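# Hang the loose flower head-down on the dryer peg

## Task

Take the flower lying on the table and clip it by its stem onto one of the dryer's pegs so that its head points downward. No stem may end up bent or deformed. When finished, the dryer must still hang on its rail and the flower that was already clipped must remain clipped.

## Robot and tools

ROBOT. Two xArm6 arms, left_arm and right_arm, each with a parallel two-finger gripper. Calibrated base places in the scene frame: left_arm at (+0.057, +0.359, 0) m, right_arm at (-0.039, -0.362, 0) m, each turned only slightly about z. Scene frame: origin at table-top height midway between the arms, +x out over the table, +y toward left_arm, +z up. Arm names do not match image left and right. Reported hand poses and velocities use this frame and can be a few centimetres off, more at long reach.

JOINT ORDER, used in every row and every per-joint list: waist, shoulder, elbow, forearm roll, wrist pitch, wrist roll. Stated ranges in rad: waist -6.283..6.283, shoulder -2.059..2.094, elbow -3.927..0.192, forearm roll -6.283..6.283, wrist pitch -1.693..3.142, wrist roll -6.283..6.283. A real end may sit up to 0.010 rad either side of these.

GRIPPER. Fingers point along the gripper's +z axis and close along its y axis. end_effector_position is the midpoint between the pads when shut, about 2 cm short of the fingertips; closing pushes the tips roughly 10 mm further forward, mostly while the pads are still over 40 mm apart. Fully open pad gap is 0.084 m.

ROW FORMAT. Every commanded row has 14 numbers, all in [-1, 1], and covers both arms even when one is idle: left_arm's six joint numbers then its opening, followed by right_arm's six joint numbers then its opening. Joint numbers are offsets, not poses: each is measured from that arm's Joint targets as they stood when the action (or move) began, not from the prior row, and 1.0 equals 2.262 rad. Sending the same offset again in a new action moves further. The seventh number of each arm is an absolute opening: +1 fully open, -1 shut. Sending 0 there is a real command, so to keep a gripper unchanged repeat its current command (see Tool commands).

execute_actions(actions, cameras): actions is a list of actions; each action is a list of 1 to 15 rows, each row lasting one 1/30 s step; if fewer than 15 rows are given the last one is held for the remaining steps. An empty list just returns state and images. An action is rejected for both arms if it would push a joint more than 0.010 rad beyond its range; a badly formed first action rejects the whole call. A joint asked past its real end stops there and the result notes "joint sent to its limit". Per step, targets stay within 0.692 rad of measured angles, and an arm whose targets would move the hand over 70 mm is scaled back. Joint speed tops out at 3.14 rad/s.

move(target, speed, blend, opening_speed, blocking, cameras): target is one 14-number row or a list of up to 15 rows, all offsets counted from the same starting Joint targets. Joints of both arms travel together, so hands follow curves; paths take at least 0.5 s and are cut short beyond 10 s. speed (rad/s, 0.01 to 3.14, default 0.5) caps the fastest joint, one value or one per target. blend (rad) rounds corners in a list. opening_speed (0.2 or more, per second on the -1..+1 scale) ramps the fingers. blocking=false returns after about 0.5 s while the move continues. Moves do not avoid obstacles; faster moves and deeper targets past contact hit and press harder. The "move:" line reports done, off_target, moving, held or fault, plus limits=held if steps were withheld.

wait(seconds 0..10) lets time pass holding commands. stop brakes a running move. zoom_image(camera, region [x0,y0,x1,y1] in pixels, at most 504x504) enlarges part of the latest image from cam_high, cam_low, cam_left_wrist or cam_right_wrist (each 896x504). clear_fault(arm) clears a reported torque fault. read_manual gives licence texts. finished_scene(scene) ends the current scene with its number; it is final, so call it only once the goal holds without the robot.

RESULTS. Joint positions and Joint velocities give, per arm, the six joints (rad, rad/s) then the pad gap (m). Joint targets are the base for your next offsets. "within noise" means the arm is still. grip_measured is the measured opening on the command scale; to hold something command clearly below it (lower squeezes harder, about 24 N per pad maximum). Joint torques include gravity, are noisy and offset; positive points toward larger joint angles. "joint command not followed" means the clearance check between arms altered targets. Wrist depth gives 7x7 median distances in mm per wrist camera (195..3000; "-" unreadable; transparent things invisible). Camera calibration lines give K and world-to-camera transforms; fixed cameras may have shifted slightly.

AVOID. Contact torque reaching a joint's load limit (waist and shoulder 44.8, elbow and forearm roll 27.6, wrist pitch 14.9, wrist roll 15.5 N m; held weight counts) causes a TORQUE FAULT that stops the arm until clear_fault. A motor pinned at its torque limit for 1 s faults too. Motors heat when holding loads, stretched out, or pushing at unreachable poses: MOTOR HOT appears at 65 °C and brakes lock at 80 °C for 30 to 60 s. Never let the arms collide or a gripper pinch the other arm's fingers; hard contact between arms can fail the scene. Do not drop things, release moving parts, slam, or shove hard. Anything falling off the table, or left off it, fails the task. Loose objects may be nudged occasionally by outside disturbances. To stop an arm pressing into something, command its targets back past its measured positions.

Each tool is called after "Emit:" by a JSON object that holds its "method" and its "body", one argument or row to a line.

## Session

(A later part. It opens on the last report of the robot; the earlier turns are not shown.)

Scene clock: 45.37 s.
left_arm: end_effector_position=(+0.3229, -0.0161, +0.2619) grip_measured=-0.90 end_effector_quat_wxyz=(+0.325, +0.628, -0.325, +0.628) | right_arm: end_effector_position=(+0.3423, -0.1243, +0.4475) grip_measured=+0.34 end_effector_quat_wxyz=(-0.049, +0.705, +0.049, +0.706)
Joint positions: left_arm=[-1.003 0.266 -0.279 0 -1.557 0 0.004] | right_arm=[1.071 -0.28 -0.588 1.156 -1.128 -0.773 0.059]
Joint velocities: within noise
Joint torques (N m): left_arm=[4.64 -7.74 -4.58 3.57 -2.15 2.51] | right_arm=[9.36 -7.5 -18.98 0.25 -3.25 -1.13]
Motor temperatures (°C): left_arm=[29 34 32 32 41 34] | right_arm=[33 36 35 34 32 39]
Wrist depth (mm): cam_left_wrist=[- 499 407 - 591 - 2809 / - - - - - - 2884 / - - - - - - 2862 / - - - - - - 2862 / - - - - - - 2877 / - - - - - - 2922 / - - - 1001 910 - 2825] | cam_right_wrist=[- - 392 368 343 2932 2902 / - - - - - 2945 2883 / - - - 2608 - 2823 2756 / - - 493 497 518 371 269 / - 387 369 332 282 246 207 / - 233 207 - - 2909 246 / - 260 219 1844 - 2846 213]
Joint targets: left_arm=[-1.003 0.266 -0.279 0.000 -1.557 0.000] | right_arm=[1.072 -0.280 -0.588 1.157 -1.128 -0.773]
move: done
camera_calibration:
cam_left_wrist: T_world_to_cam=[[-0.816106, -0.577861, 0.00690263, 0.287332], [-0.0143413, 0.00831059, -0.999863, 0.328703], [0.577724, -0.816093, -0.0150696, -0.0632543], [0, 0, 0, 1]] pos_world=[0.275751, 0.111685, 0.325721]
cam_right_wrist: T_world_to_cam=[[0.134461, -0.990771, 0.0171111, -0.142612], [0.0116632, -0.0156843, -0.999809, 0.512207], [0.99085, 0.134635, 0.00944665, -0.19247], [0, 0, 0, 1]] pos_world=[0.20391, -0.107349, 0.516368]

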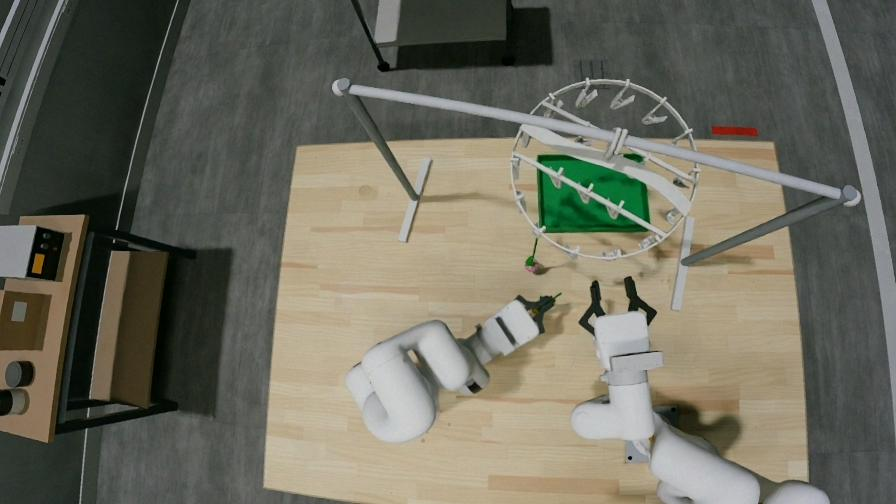

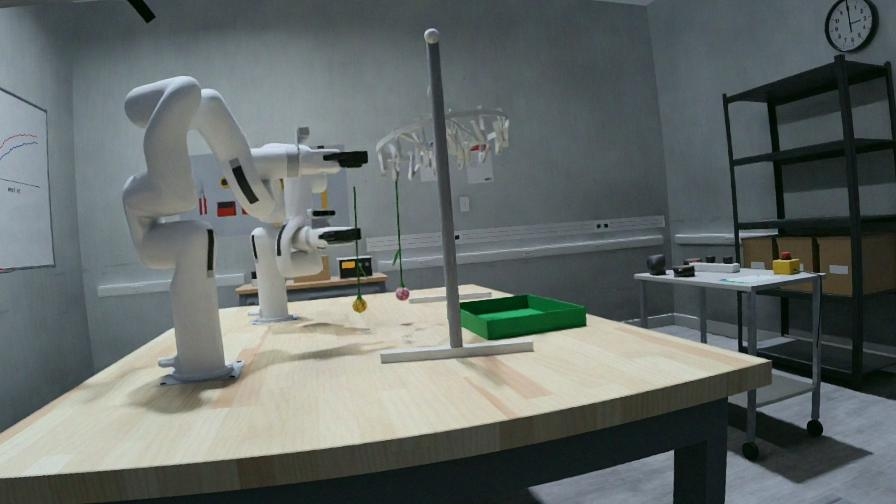

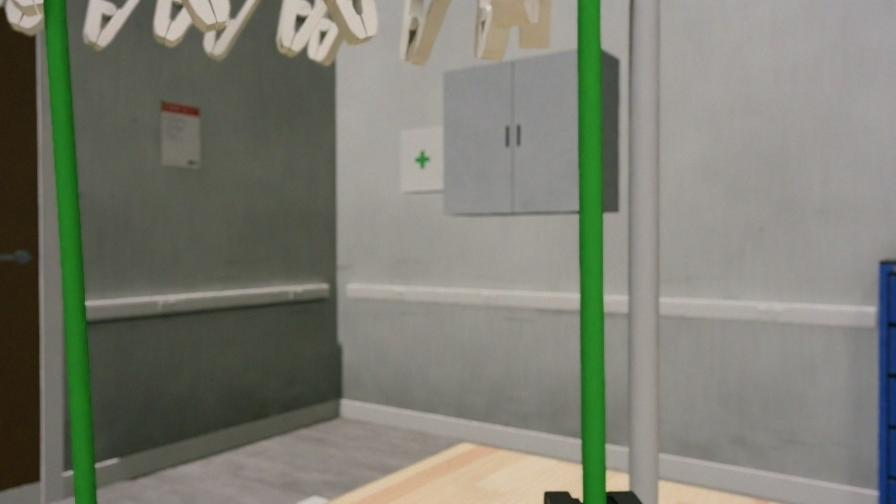

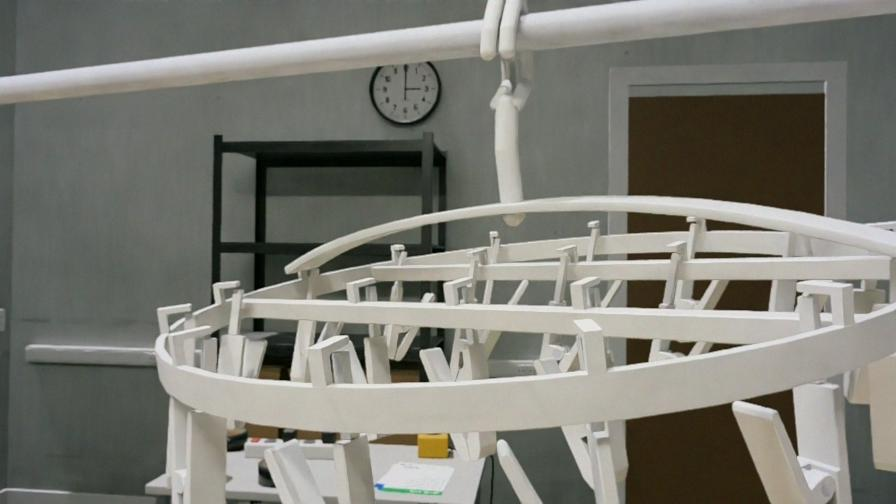

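Emit:
{"method": "move", "body": {
  "target": [0,0,0,0,0,0,-1,-0.0838,0.0668,-0.0584,-0.0752,0.0515,0.0424,0.35],
  "speed": 0.15
}}

Emit:
{"method": "zoom_image", "body": {
  "camera": "cam_high",
  "region": [550, 220, 650, 300]
}}

Emit:
{"method": "zoom_image", "body": {
  "camera": "cam_low",
  "region": [340, 90, 480, 200]
}}

Scene clock: 48.00 s.
left_arm: end_effector_position=(+0.3229, -0.0161, +0.2619) grip_measured=-0.90 end_effector_quat_wxyz=(+0.325, +0.628, -0.325, +0.628) | right_arm: end_effector_position=(+0.4117, -0.1148, +0.4472) grip_measured=+0.34 end_effector_quat_wxyz=(-0.049, +0.705, +0.049, +0.706)
Joint positions: left_arm=[-1.003 0.266 -0.279 0 -1.557 0 0.004] | right_arm=[0.882 -0.129 -0.72 0.987 -1.012 -0.677 0.059]
Joint velocities: within noise
Joint torques (N m): left_arm=[4.04 -8.1 -4.62 3.29 -1.88 2.46] | right_arm=[-10.02 -11.91 -19.77 -2.73 -0.6 1.21]
Motor temperatures (°C): left_arm=[29 34 31 32 41 34] | right_arm=[33 36 35 34 32 39]
Wrist depth (mm): cam_left_wrist=[2896 500 407 - 590 - 2825 / - - - - - - 2861 / - - - - - - 2805 / - - - - - - 2808 / - - - - - - 2896 / - - - - - - 2848 / - - - 1000 911 - 2872] | cam_right_wrist=[387 352 - - 2916 2850 2785 / - - - - 2951 2845 2789 / - - - - 2881 2849 2736 / - - 437 451 457 393 336 / - 327 294 362 224 376 - / 248 - 299 2549 - - - / - - - - - - -]
Joint targets: left_arm=[-1.003 0.266 -0.279 0.000 -1.557 0.000] | right_arm=[0.882 -0.129 -0.720 0.987 -1.012 -0.677]
move: done
camera_calibration:
cam_left_wrist: T_world_to_cam=[[-0.816106, -0.577861, 0.00690263, 0.287332], [-0.0143413, 0.00831059, -0.999863, 0.328703], [0.577724, -0.816093, -0.0150696, -0.0632543], [0, 0, 0, 1]] pos_world=[0.275751, 0.111685, 0.325721]
cam_right_wrist: T_world_to_cam=[[0.133749, -0.99085, 0.0180789, -0.142735], [0.0115757, -0.0166796, -0.999794, 0.511165], [0.990948, 0.13393, 0.00923888, -0.262516], [0, 0, 0, 1]] pos_world=[0.273313, -0.0977443, 0.516065]

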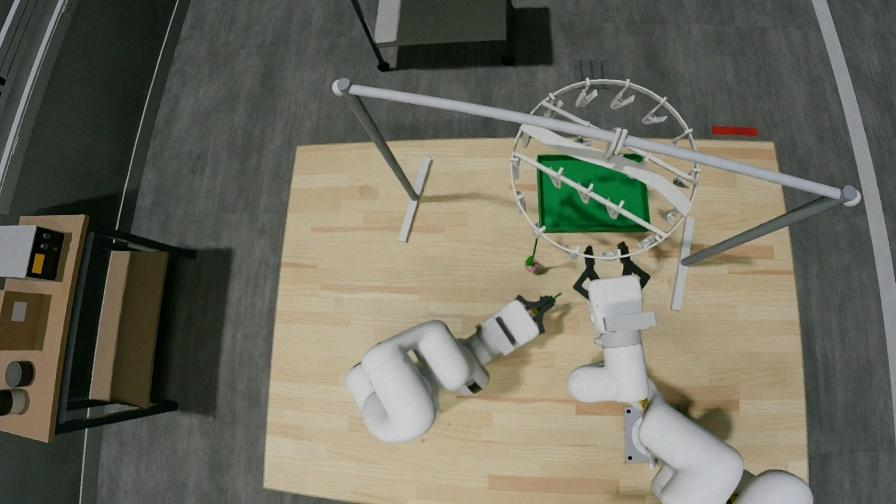

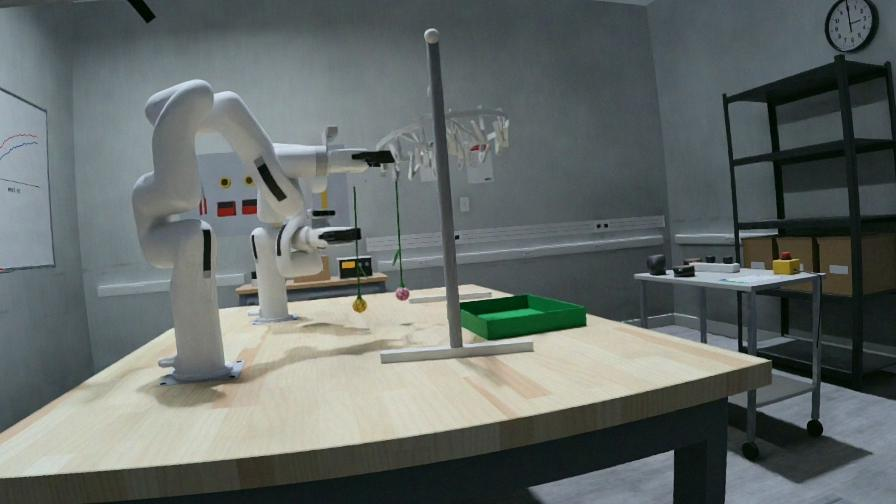

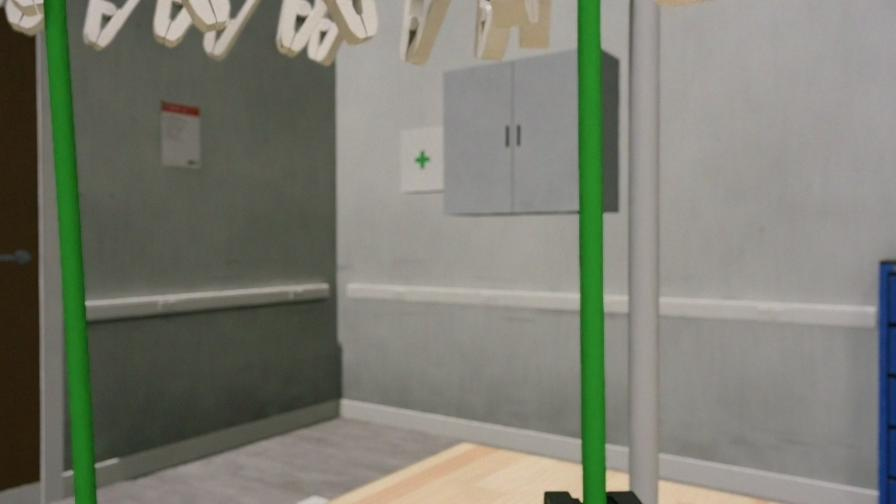

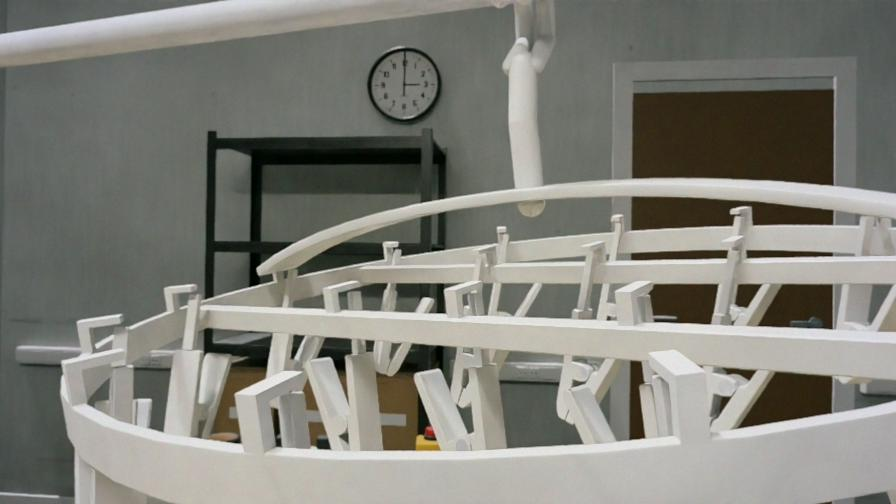

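Scaled by 5.040 from the camera's 896x504 image, which has a finer 1280x720 frame.

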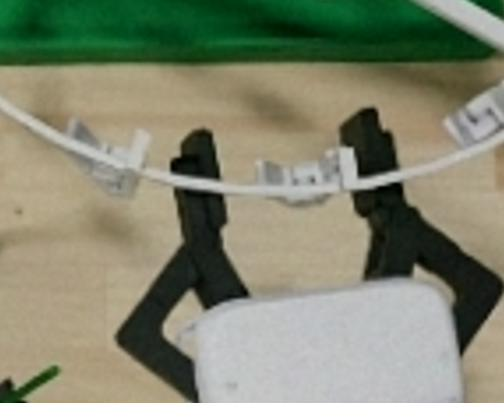

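Scaled by 3.600 from the camera's 896x504 image, which has a finer 1280x720 frame.

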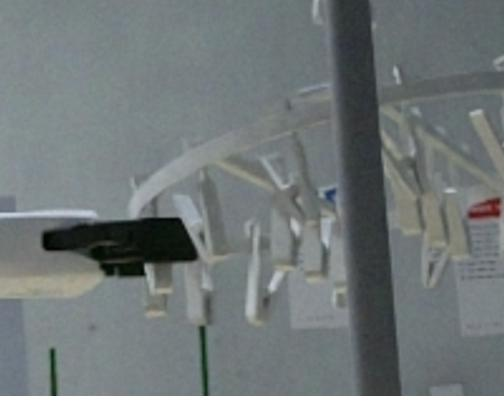

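Emit:
{"method": "move", "body": {
  "target": [
    [0,0,0,0,0,0,-1,-0.0035,0,0,0,0,0,0.35],
    [0,0,0,0,0,0,-1,-0.0035,0,0,0,0,0,-0.8]
  ],
  "speed": 0.1,
  "opening_speed": 0.4
}}

Emit:
{"method": "zoom_image", "body": {
  "camera": "cam_high",
  "region": [550, 220, 650, 300]
}}

Emit:
{"method": "zoom_image", "body": {
  "camera": "cam_left_wrist",
  "region": [350, 0, 620, 110]
}}

Emit:
{"method": "zoom_image", "body": {
  "camera": "cam_low",
  "region": [340, 90, 480, 200]
}}

Scene clock: 52.90 s.
left_arm: end_effector_position=(+0.3229, -0.0161, +0.2619) grip_measured=-0.90 end_effector_quat_wxyz=(+0.325, +0.628, -0.325, +0.628) | right_arm: end_effector_position=(+0.4137, -0.1184, +0.4472) grip_measured=-0.53 end_effector_quat_wxyz=(-0.046, +0.705, +0.047, +0.706)
Joint positions: left_arm=[-1.003 0.266 -0.279 0 -1.557 0 0.004] | right_arm=[0.874 -0.129 -0.72 0.987 -1.012 -0.677 0.021]
Joint velocities: within noise
Joint torques (N m): left_arm=[3.26 -8.72 -5.21 3.52 -1.53 2.18] | right_arm=[-8.67 -14.25 -16.8 -2.39 -1.32 0.89]
Motor temperatures (°C): left_arm=[29 34 31 32 41 34] | right_arm=[33 36 35 34 32 39]
Wrist depth (mm): cam_left_wrist=[2905 491 401 465 591 - 2848 / - - - - - - 2832 / - - - - - - 2803 / - - - - - - 2878 / - - - - - - 2833 / - - - - - - 2791 / - - - 1002 913 - 2897] | cam_right_wrist=[382 - - - 2925 2851 2758 / - - - - 2867 2865 2793 / - - - - 2836 2791 2777 / - 387 438 460 450 398 323 / 300 320 288 245 208 391 315 / - 321 290 2591 - - - / - - - - - - -]
Joint targets: left_arm=[-1.003 0.266 -0.279 0.000 -1.557 0.000] | right_arm=[0.874 -0.129 -0.720 0.987 -1.012 -0.677]
move: done
camera_calibration:
cam_left_wrist: T_world_to_cam=[[-0.816106, -0.577861, 0.00690263, 0.287332], [-0.0143413, 0.00831059, -0.999863, 0.328703], [0.577724, -0.816093, -0.0150696, -0.0632543], [0, 0, 0, 1]] pos_world=[0.275751, 0.111685, 0.325721]
cam_right_wrist: T_world_to_cam=[[0.125854, -0.991883, 0.0181458, -0.143421], [0.0113508, -0.0168502, -0.999794, 0.511144], [0.991984, 0.126034, 0.00913799, -0.265316], [0, 0, 0, 1]] pos_world=[0.275437, -0.100205, 0.516065]

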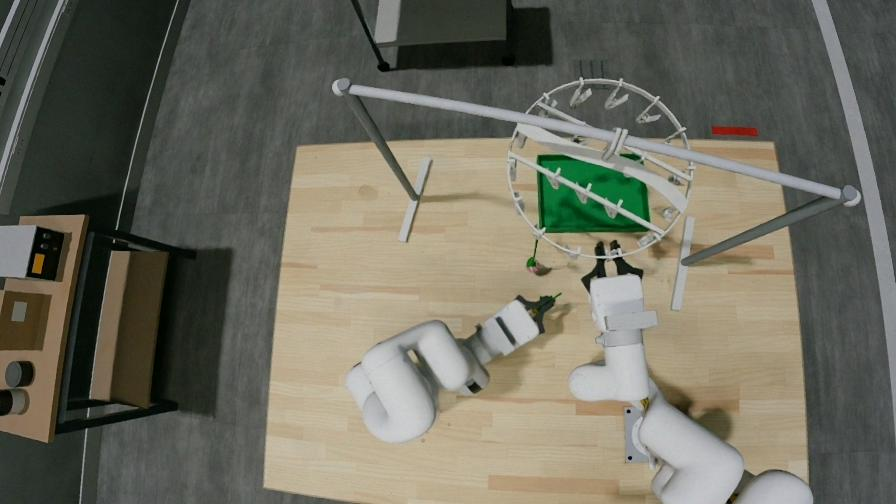

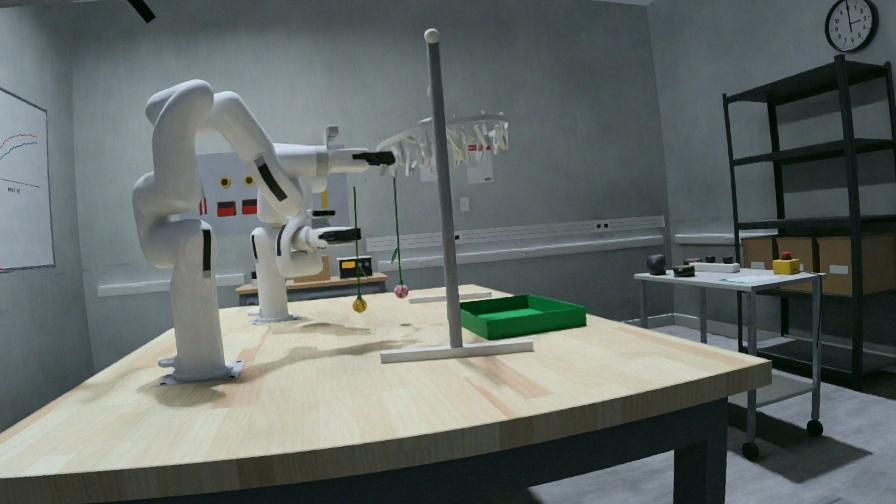

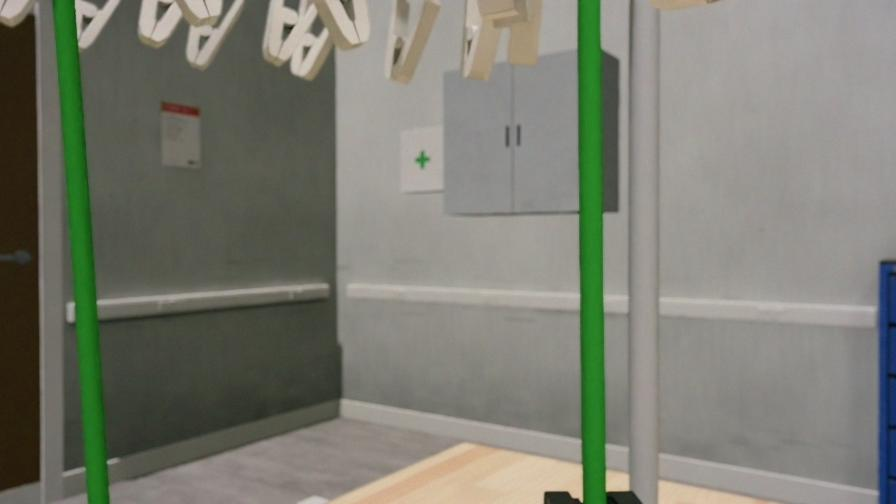

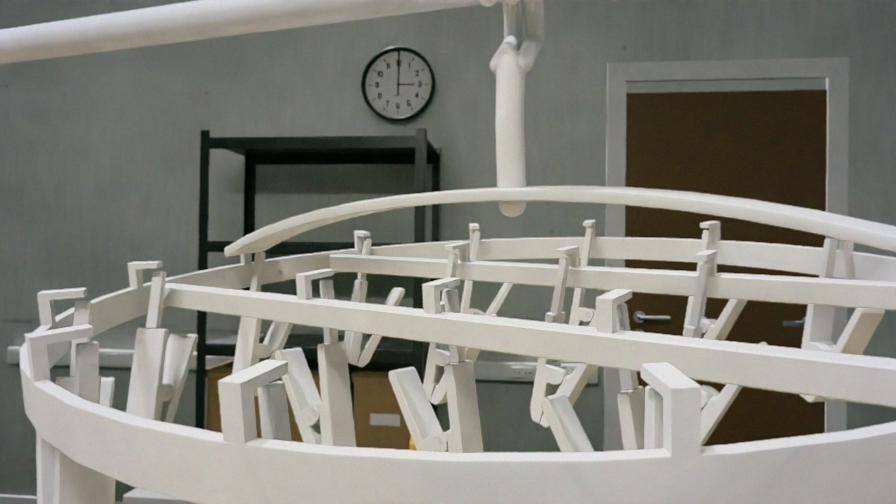

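Scaled by 5.040 from the camera's 896x504 image, which has a finer 1280x720 frame.

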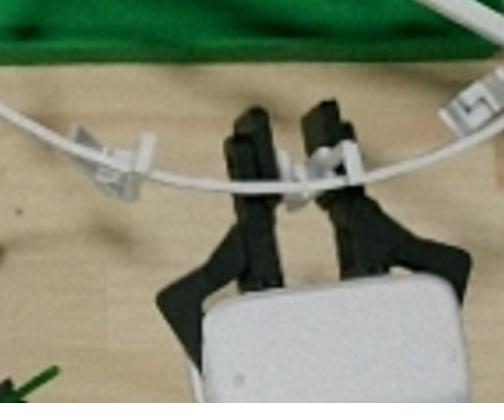

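Scaled by 1.867 from the camera's 896x504 image, which has a finer 1280x720 frame.

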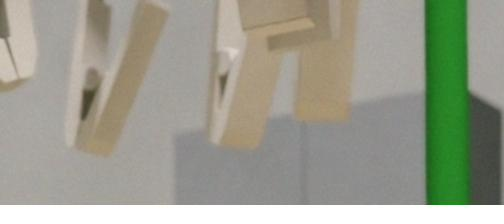

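Scaled by 3.600 from the camera's 896x504 image, which has a finer 1280x720 frame.

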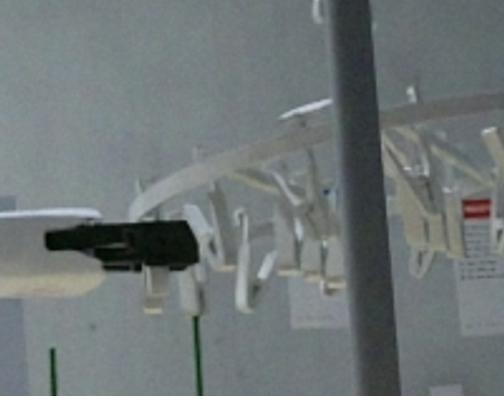

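Emit:
{"method": "move", "body": {
  "target": [0.0084,0.0796,-0.179,0,0.099,0,-1,0,0,0,0,0,0,-0.8],
  "speed": 0.25,
  "cameras": ["cam_left_wrist","cam_high","cam_low"]
}}

Emit:
{"method": "zoom_image", "body": {
  "camera": "cam_low",
  "region": [340, 130, 450, 250]
}}

Emit:
{"method": "zoom_image", "body": {
  "camera": "cam_high",
  "region": [550, 220, 650, 300]
}}

Scene clock: 58.80 s.
left_arm: end_effector_position=(+0.4003, -0.1064, +0.2622) grip_measured=-0.90 end_effector_quat_wxyz=(+0.319, +0.631, -0.319, +0.631) | right_arm: end_effector_position=(+0.4137, -0.1184, +0.4472) grip_measured=-0.53 end_effector_quat_wxyz=(-0.046, +0.705, +0.047, +0.706)
Joint positions: left_arm=[-0.984 0.446 -0.684 0 -1.333 0 0.004] | right_arm=[0.874 -0.129 -0.72 0.987 -1.012 -0.677 0.021]
Joint velocities: within noise
Joint torques (N m): left_arm=[5.23 -12.31 -9.8 3.4 -0.17 1.95] | right_arm=[-6.87 -15.6 -17.4 -2.26 -2.04 0.82]
Motor temperatures (°C): left_arm=[29 34 31 32 41 34] | right_arm=[33 36 35 34 32 39]
Wrist depth (mm): cam_left_wrist=[2960 - - - - 2947 2783 / 2927 - - - - 2982 2738 / 2903 - - - - 2933 2839 / 2956 - - - - 2977 2763 / 2903 - - - - 2877 2776 / 2955 - - - - 2922 2803 / 2902 - - - - 2892 2783] | cam_right_wrist=[381 - - - 2906 2864 2808 / - - - - 2978 2892 2689 / - - - - 2869 2820 2721 / - 387 437 461 443 398 323 / 300 320 288 245 208 392 314 / - 320 289 2548 - - - / - - - - - - -]
Joint targets: left_arm=[-0.984 0.446 -0.684 0.000 -1.333 0.000] | right_arm=[0.874 -0.129 -0.720 0.987 -1.012 -0.677]
move: done
camera_calibration:
cam_left_wrist: T_world_to_cam=[[-0.804966, -0.593282, 0.00686477, 0.292244], [-0.0139323, 0.00733393, -0.999876, 0.330616], [0.593158, -0.804962, -0.0141693, -0.18689], [0, 0, 0, 1]] pos_world=[0.350708, 0.0205186, 0.325921]
Images, in order (width x height): cam_high 896x504, cam_low 896x504, cam_left_wrist 896x504.

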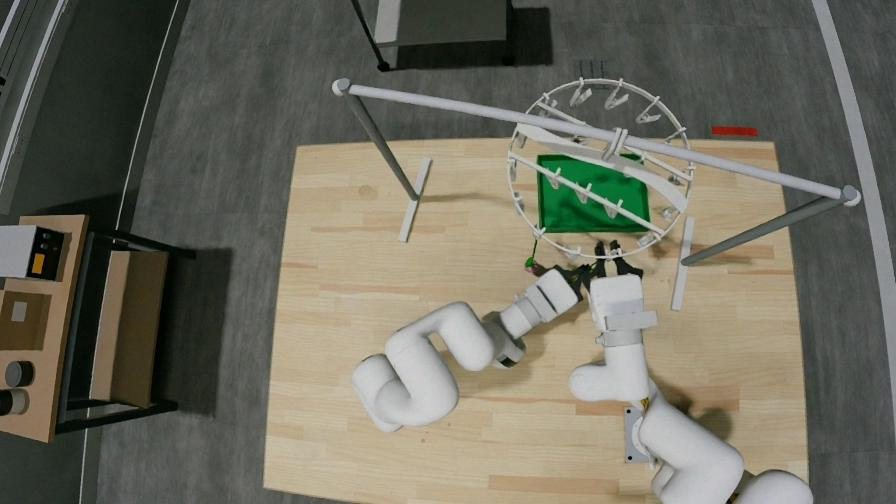

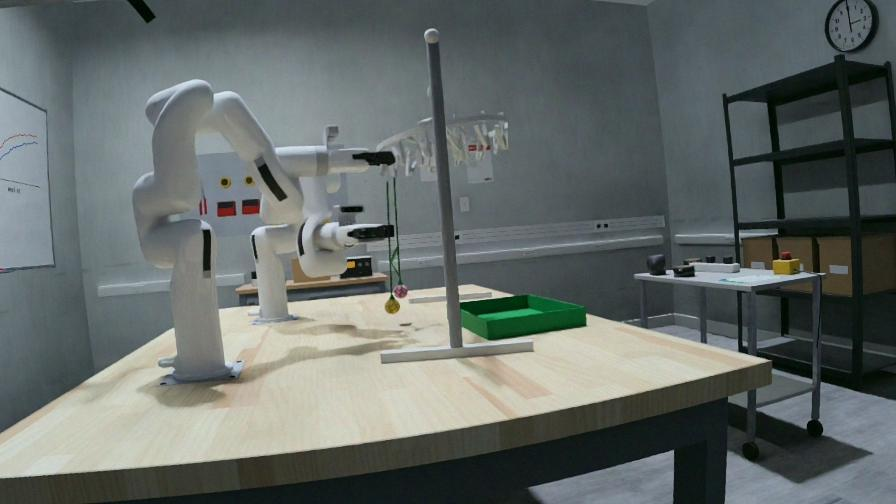

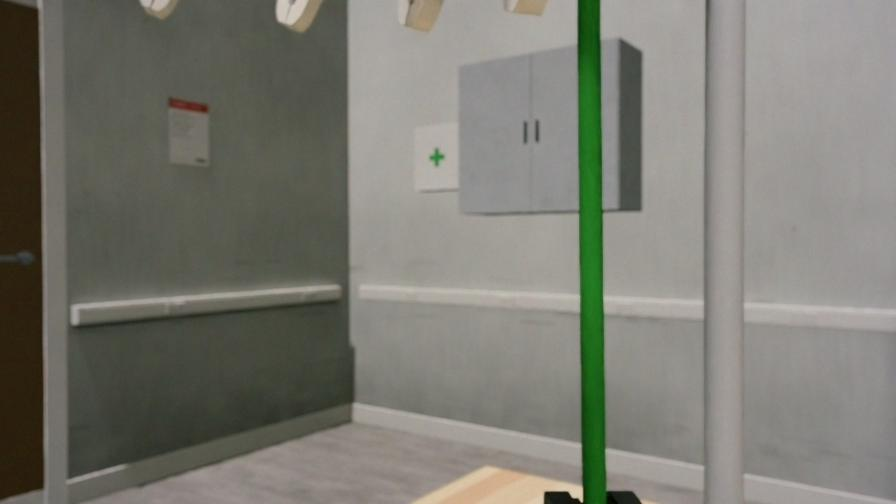

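Scaled by 4.200 from the camera's 896x504 image, which has a finer 1280x720 frame.

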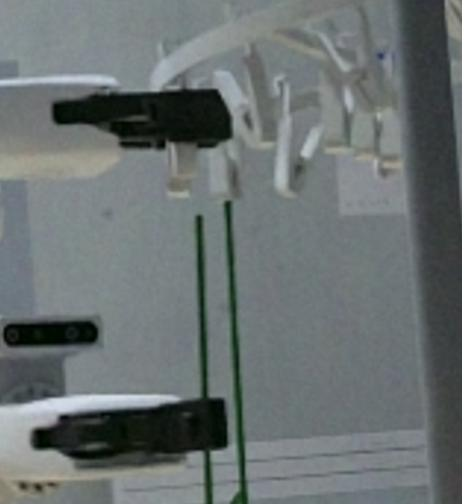

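Scaled by 5.040 from the camera's 896x504 image, which has a finer 1280x720 frame.

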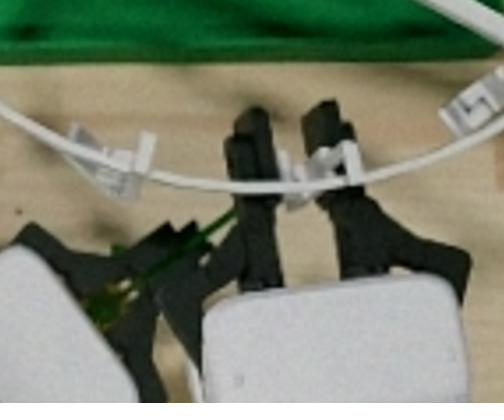

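Emit:
{"method": "zoom_image", "body": {
  "camera": "cam_low",
  "region": [370, 145, 405, 190]
}}

Scaled by 11.200 from the camera's 896x504 image, which has a finer 1280x720 frame.

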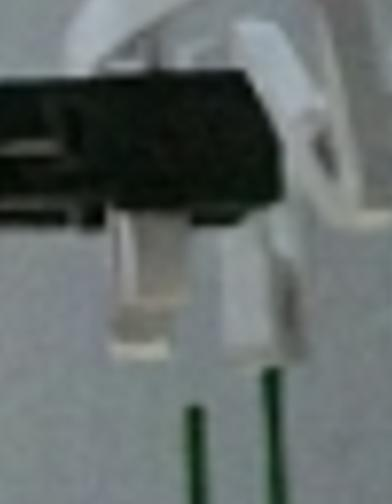

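Emit:
{"method": "move", "body": {
  "target": [-0.0084,-0.1914,0.1981,0,-0.0062,0,-1,0,0,0,0,0,0,-0.8],
  "speed": 0.4,
  "cameras": ["cam_left_wrist"]
}}

Emit:
{"method": "zoom_image", "body": {
  "camera": "cam_left_wrist",
  "region": [440, 50, 600, 180]
}}

Scene clock: 65.67 s.
left_arm: end_effector_position=(+0.3230, -0.0162, +0.3097) grip_measured=-0.90 end_effector_quat_wxyz=(+0.325, +0.628, -0.325, +0.628) | right_arm: end_effector_position=(+0.4137, -0.1184, +0.4472) grip_measured=-0.53 end_effector_quat_wxyz=(-0.046, +0.705, +0.047, +0.706)
Joint positions: left_arm=[-1.003 0.013 -0.236 0 -1.347 0 0.004] | right_arm=[0.874 -0.129 -0.72 0.987 -1.012 -0.677 0.021]
Joint velocities: within noise
Joint torques (N m): left_arm=[-5.77 -17.59 -7.03 3.34 -2.98 1.9] | right_arm=[-5.04 -17.23 -17.96 -1.95 -2.61 0.62]
Motor temperatures (°C): left_arm=[29 34 31 32 41 34] | right_arm=[33 36 35 34 32 39]
Wrist depth (mm): cam_left_wrist=[- 389 201 237 224 - - / 2998 294 210 253 267 243 2780 / - - - - - - 2831 / - - - - - - 2901 / - - - - - - 2862 / - - - - - - 2899 / - - - - 1033 - 2869] | cam_right_wrist=[380 - - - 2975 2814 2802 / - - - - 2951 2816 2756 / - - - - 2837 2932 2750 / - 387 439 459 443 398 324 / 300 320 288 245 208 391 313 / - 320 290 2567 - - - / - - - - - - -]
Joint targets: left_arm=[-1.003 0.013 -0.236 0.000 -1.347 0.000] | right_arm=[0.874 -0.129 -0.720 0.987 -1.012 -0.677]
move: done
camera_calibration:
cam_left_wrist: T_world_to_cam=[[-0.816073, -0.577908, 0.00686846, 0.286977], [-0.0144296, 0.00849294, -0.99986, 0.376603], [0.577768, -0.816058, -0.0152699, -0.0626938], [0, 0, 0, 1]] pos_world=[0.275851, 0.111486, 0.373622]
Images, in order (width x height): cam_left_wrist 896x504.

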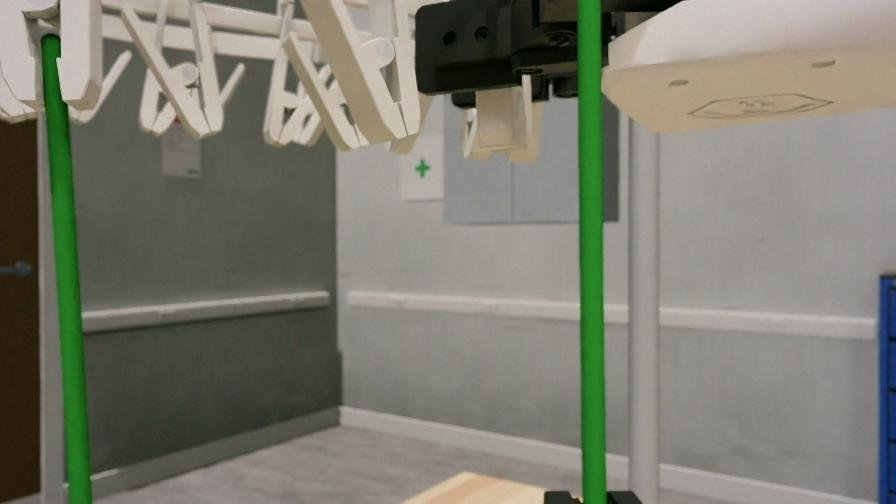

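Scaled by 3.150 from the camera's 896x504 image, which has a finer 1280x720 frame.

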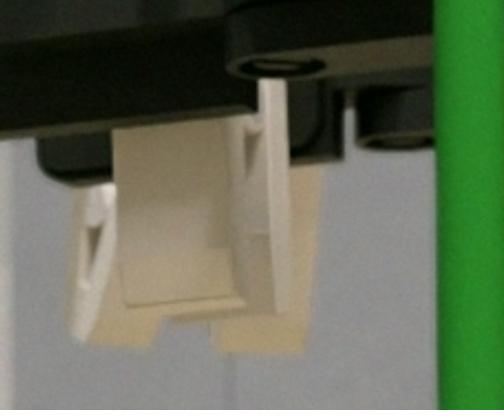

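Emit:
{"method": "move", "body": {
  "target": [
    [0.0077,0.1116,-0.0192,0,-0.0928,0,-1,0,0,0,0,0,0,-0.8],
    [0.0077,0.1843,-0.1826,0,-0.0022,0,-1,0,0,0,0,0,0,-0.8]
  ],
  "speed": [0.3,0.25],
  "cameras": ["cam_low","cam_high"]
}}

Emit:
{"method": "zoom_image", "body": {
  "camera": "cam_low",
  "region": [370, 145, 405, 190]
}}

Emit:
{"method": "move", "body": {
  "target": [0,-0.028,0.0058,0,0.0224,0,-1,0,0,0,0,0,0,-0.8],
  "speed": 0.08,
  "cameras": ["cam_left_wrist","cam_low"]
}}

Emit:
{"method": "zoom_image", "body": {
  "camera": "cam_left_wrist",
  "region": [490, 0, 690, 100]
}}

Emit:
{"method": "zoom_image", "body": {
  "camera": "cam_low",
  "region": [370, 145, 405, 190]
}}

Scene clock: 71.17 s.
left_arm: end_effector_position=(+0.3937, -0.0991, +0.2620) grip_measured=-0.90 end_effector_quat_wxyz=(+0.319, +0.631, -0.320, +0.631) | right_arm: end_effector_position=(+0.4137, -0.1184, +0.4472) grip_measured=-0.53 end_effector_quat_wxyz=(-0.046, +0.705, +0.047, +0.706)
Joint positions: left_arm=[-0.986 0.43 -0.649 0 -1.352 0 0.004] | right_arm=[0.874 -0.129 -0.72 0.987 -1.012 -0.677 0.021]
Joint velocities: within noise
Joint torques (N m): left_arm=[5.45 -11.61 -9.78 3.37 -0.51 1.6] | right_arm=[-2.89 -19.16 -18.82 -1.75 -2.51 0.64]
Motor temperatures (°C): left_arm=[29 34 31 32 41 34] | right_arm=[33 36 35 34 32 39]
Wrist depth (mm): cam_left_wrist=[2924 - - - - - 2850 / 2939 - - - - - 2751 / 2955 - - - - - 2837 / 2879 - - - - - 2784 / 2944 - - - - 2950 2796 / 2918 - - - - - 2783 / 2959 - - - - - 2781] | cam_right_wrist=[379 - - - 2948 2782 2768 / - - - - 2911 2830 2870 / - - - - 2887 2816 2790 / - 388 437 459 442 399 324 / 300 320 288 244 208 391 314 / - 320 290 2603 - - - / - - - - - - -]
Joint targets: left_arm=[-0.986 0.430 -0.649 0.000 -1.352 0.000] | right_arm=[0.874 -0.129 -0.720 0.987 -1.012 -0.677]
move: done
Images, in order (width x height): cam_high 896x504, cam_low 896x504.

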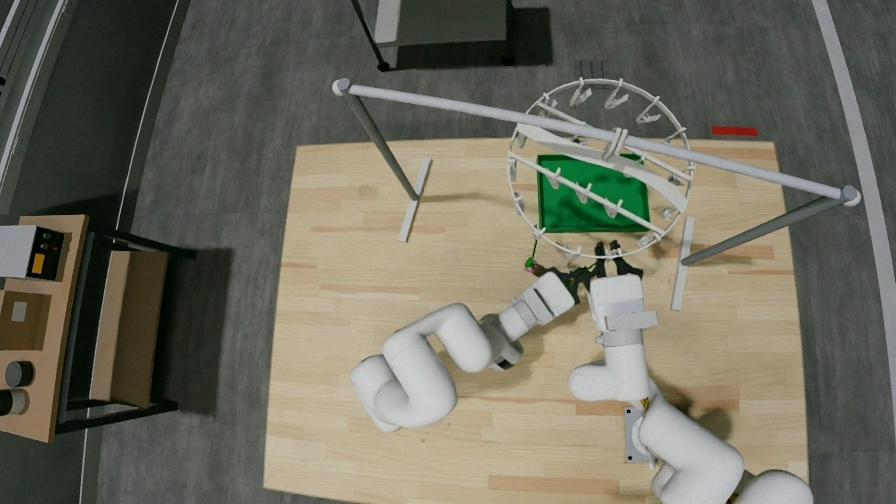

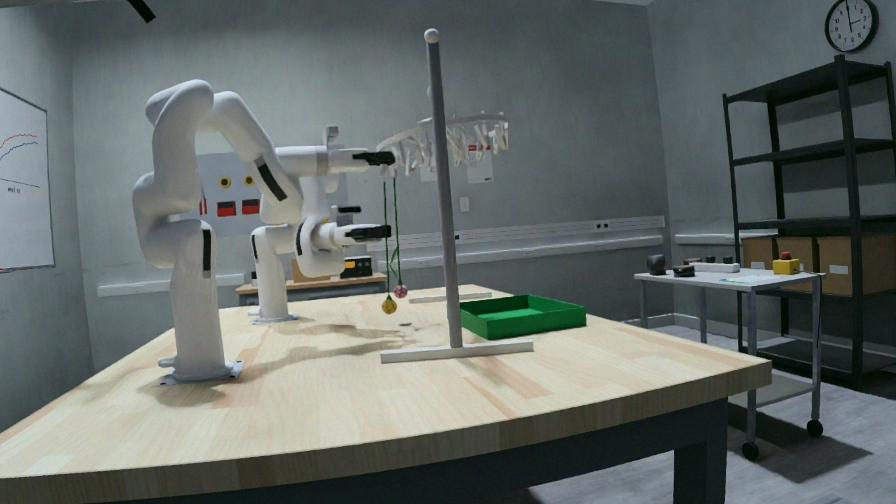

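Scaled by 11.200 from the camera's 896x504 image, which has a finer 1280x720 frame.

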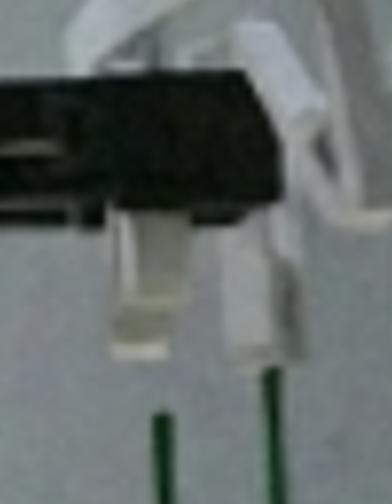

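Scene clock: 72.37 s.
left_arm: end_effector_position=(+0.3941, -0.0995, +0.2799) grip_measured=-0.90 end_effector_quat_wxyz=(+0.319, +0.631, -0.320, +0.631) | right_arm: end_effector_position=(+0.4137, -0.1184, +0.4472) grip_measured=-0.53 end_effector_quat_wxyz=(-0.046, +0.705, +0.047, +0.706)
Joint positions: left_arm=[-0.986 0.367 -0.636 0 -1.301 0 0.004] | right_arm=[0.874 -0.129 -0.72 0.987 -1.012 -0.677 0.021]
Joint velocities: within noise
Joint torques (N m): left_arm=[4.6 -24.07 -7.01 3.25 -0.31 1.56] | right_arm=[-2.67 -19.94 -18.92 -1.79 -2.54 0.55]
Motor temperatures (°C): left_arm=[29 34 31 32 41 34] | right_arm=[33 36 35 34 32 39]
Wrist depth (mm): cam_left_wrist=[2740 387 389 369 - 2958 2768 / 2939 - - - - 2969 2769 / 2954 - - - - - 2775 / 2935 - - - - - 2756 / 2939 - - - - 2931 2782 / 2945 - - - - - 2828 / 2879 - - - - 2979 2749] | cam_right_wrist=[381 - - - 2874 2838 2815 / - - - - 2889 2822 2791 / - - - - 2866 2801 2836 / - 387 438 460 443 397 323 / 300 320 287 245 208 391 314 / - 321 290 2622 - - - / - - - - - - -]
Joint targets: left_arm=[-0.986 0.366 -0.636 0.000 -1.301 0.000] | right_arm=[0.874 -0.129 -0.720 0.987 -1.012 -0.677]
move: done
camera_calibration:
cam_left_wrist: T_world_to_cam=[[-0.805902, -0.59201, 0.00680435, 0.291696], [-0.0141082, 0.00771336, -0.999871, 0.348229], [0.591881, -0.805894, -0.0145684, -0.176927], [0, 0, 0, 1]] pos_world=[0.344711, 0.027417, 0.343621]
Images, in order (width x height): cam_low 896x504, cam_left_wrist 896x504.

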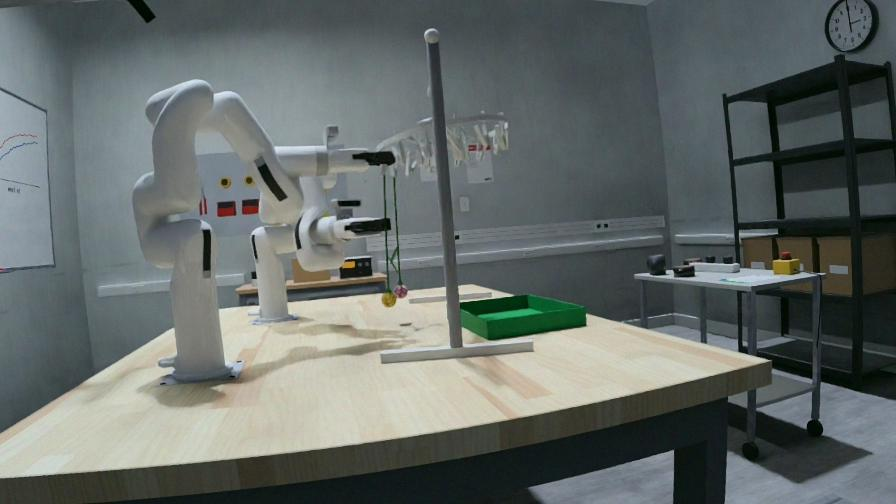

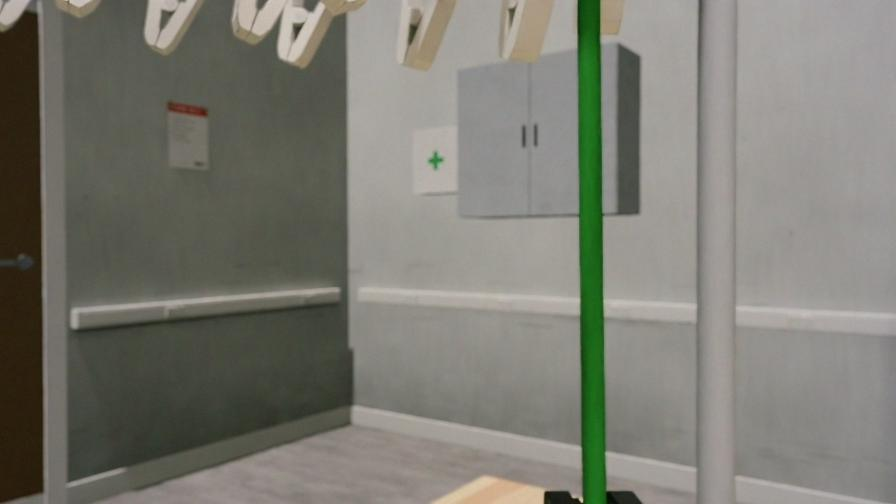

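Scaled by 2.520 from the camera's 896x504 image, which has a finer 1280x720 frame.

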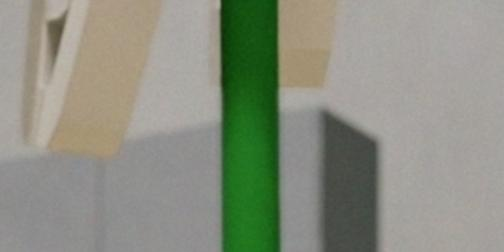

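Scaled by 11.200 from the camera's 896x504 image, which has a finer 1280x720 frame.

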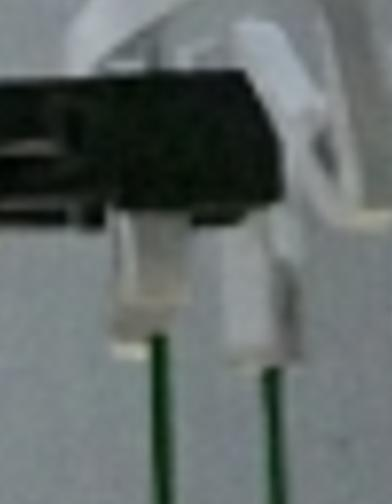

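Emit:
{"method": "move", "body": {
  "target": [0,-0.030,0.0062,0,0.024,0,-1,0,0,0,0,0,0,-0.8],
  "speed": 0.08,
  "cameras": ["cam_left_wrist","cam_low"]
}}

Emit:
{"method": "zoom_image", "body": {
  "camera": "cam_left_wrist",
  "region": [490, 0, 690, 100]
}}

Emit:
{"method": "zoom_image", "body": {
  "camera": "cam_low",
  "region": [370, 145, 405, 190]
}}

Scene clock: 74.53 s.
left_arm: end_effector_position=(+0.3937, -0.0990, +0.2989) grip_measured=-0.90 end_effector_quat_wxyz=(+0.319, +0.631, -0.320, +0.631) | right_arm: end_effector_position=(+0.4137, -0.1184, +0.4472) grip_measured=-0.53 end_effector_quat_wxyz=(-0.046, +0.705, +0.047, +0.706)
Joint positions: left_arm=[-0.986 0.299 -0.622 0 -1.247 0 0.004] | right_arm=[0.874 -0.129 -0.72 0.987 -1.012 -0.677 0.021]
Joint velocities: within noise
Joint torques (N m): left_arm=[4.73 -23.02 -7.66 3.37 -0.38 1.51] | right_arm=[-1.77 -15.61 -18.67 0.16 -0.58 0.54]
Motor temperatures (°C): left_arm=[29 35 31 32 41 34] | right_arm=[33 36 35 34 32 39]
Wrist depth (mm): cam_left_wrist=[2758 396 216 360 - - 2748 / 2922 - - - - 2942 2801 / 2888 - - - - - 2722 / 2972 - - - - 2983 2764 / 2958 - - - - 2914 2775 / 2964 - - - - - 2808 / 2913 - - - - - 2781] | cam_right_wrist=[380 - - - 2935 2865 2822 / - - - - 2875 2793 2784 / - - - - 2875 2799 2780 / - 387 433 461 443 398 324 / 279 320 288 245 208 392 314 / - 321 291 2621 - - - / - - - - - - -]
Joint targets: left_arm=[-0.986 0.299 -0.622 0.000 -1.247 0.000] | right_arm=[0.874 -0.129 -0.720 0.987 -1.012 -0.677]
move: done
camera_calibration:
cam_left_wrist: T_world_to_cam=[[-0.8059, -0.592013, 0.00680925, 0.291537], [-0.0144083, 0.00811349, -0.999863, 0.367406], [0.591877, -0.805888, -0.0150685, -0.175824], [0, 0, 0, 1]] pos_world=[0.34431, 0.0279187, 0.362722]
Images, in order (width x height): cam_low 896x504, cam_left_wrist 896x504.

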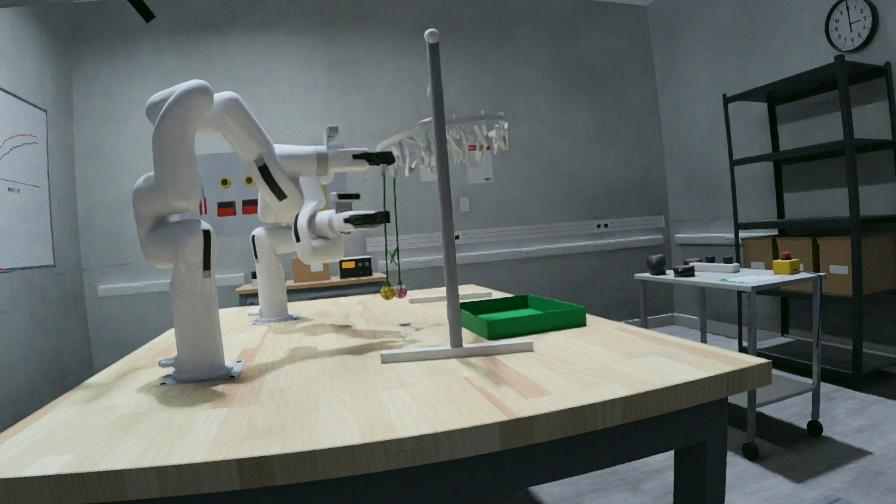

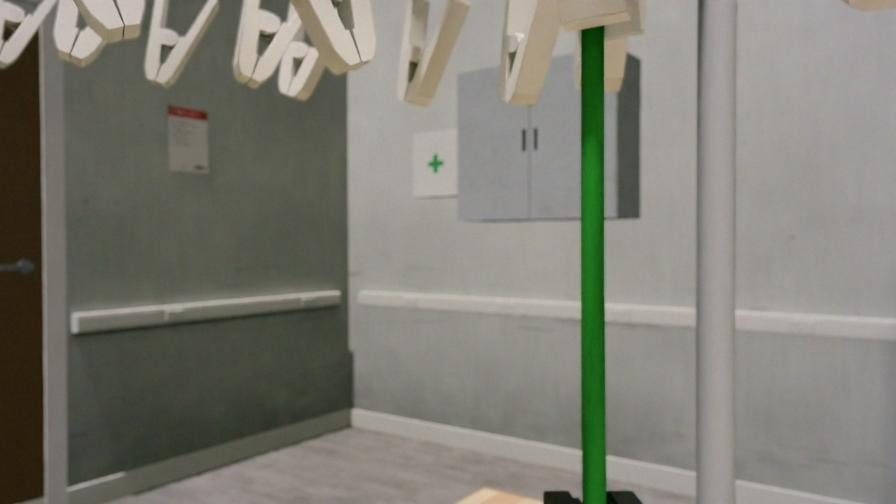

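Scaled by 2.520 from the camera's 896x504 image, which has a finer 1280x720 frame.

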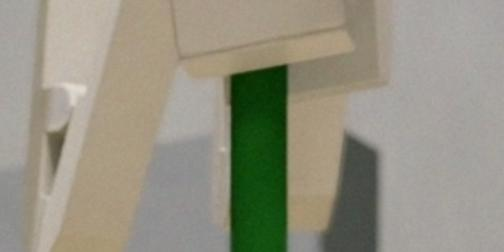

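Scaled by 11.200 from the camera's 896x504 image, which has a finer 1280x720 frame.

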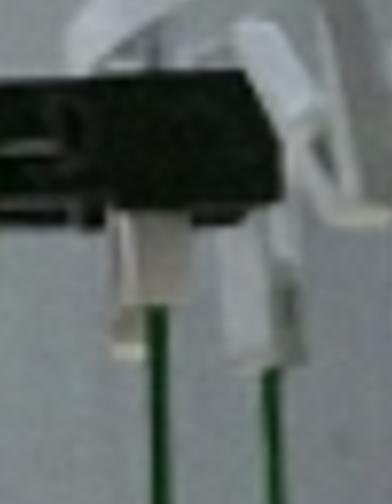

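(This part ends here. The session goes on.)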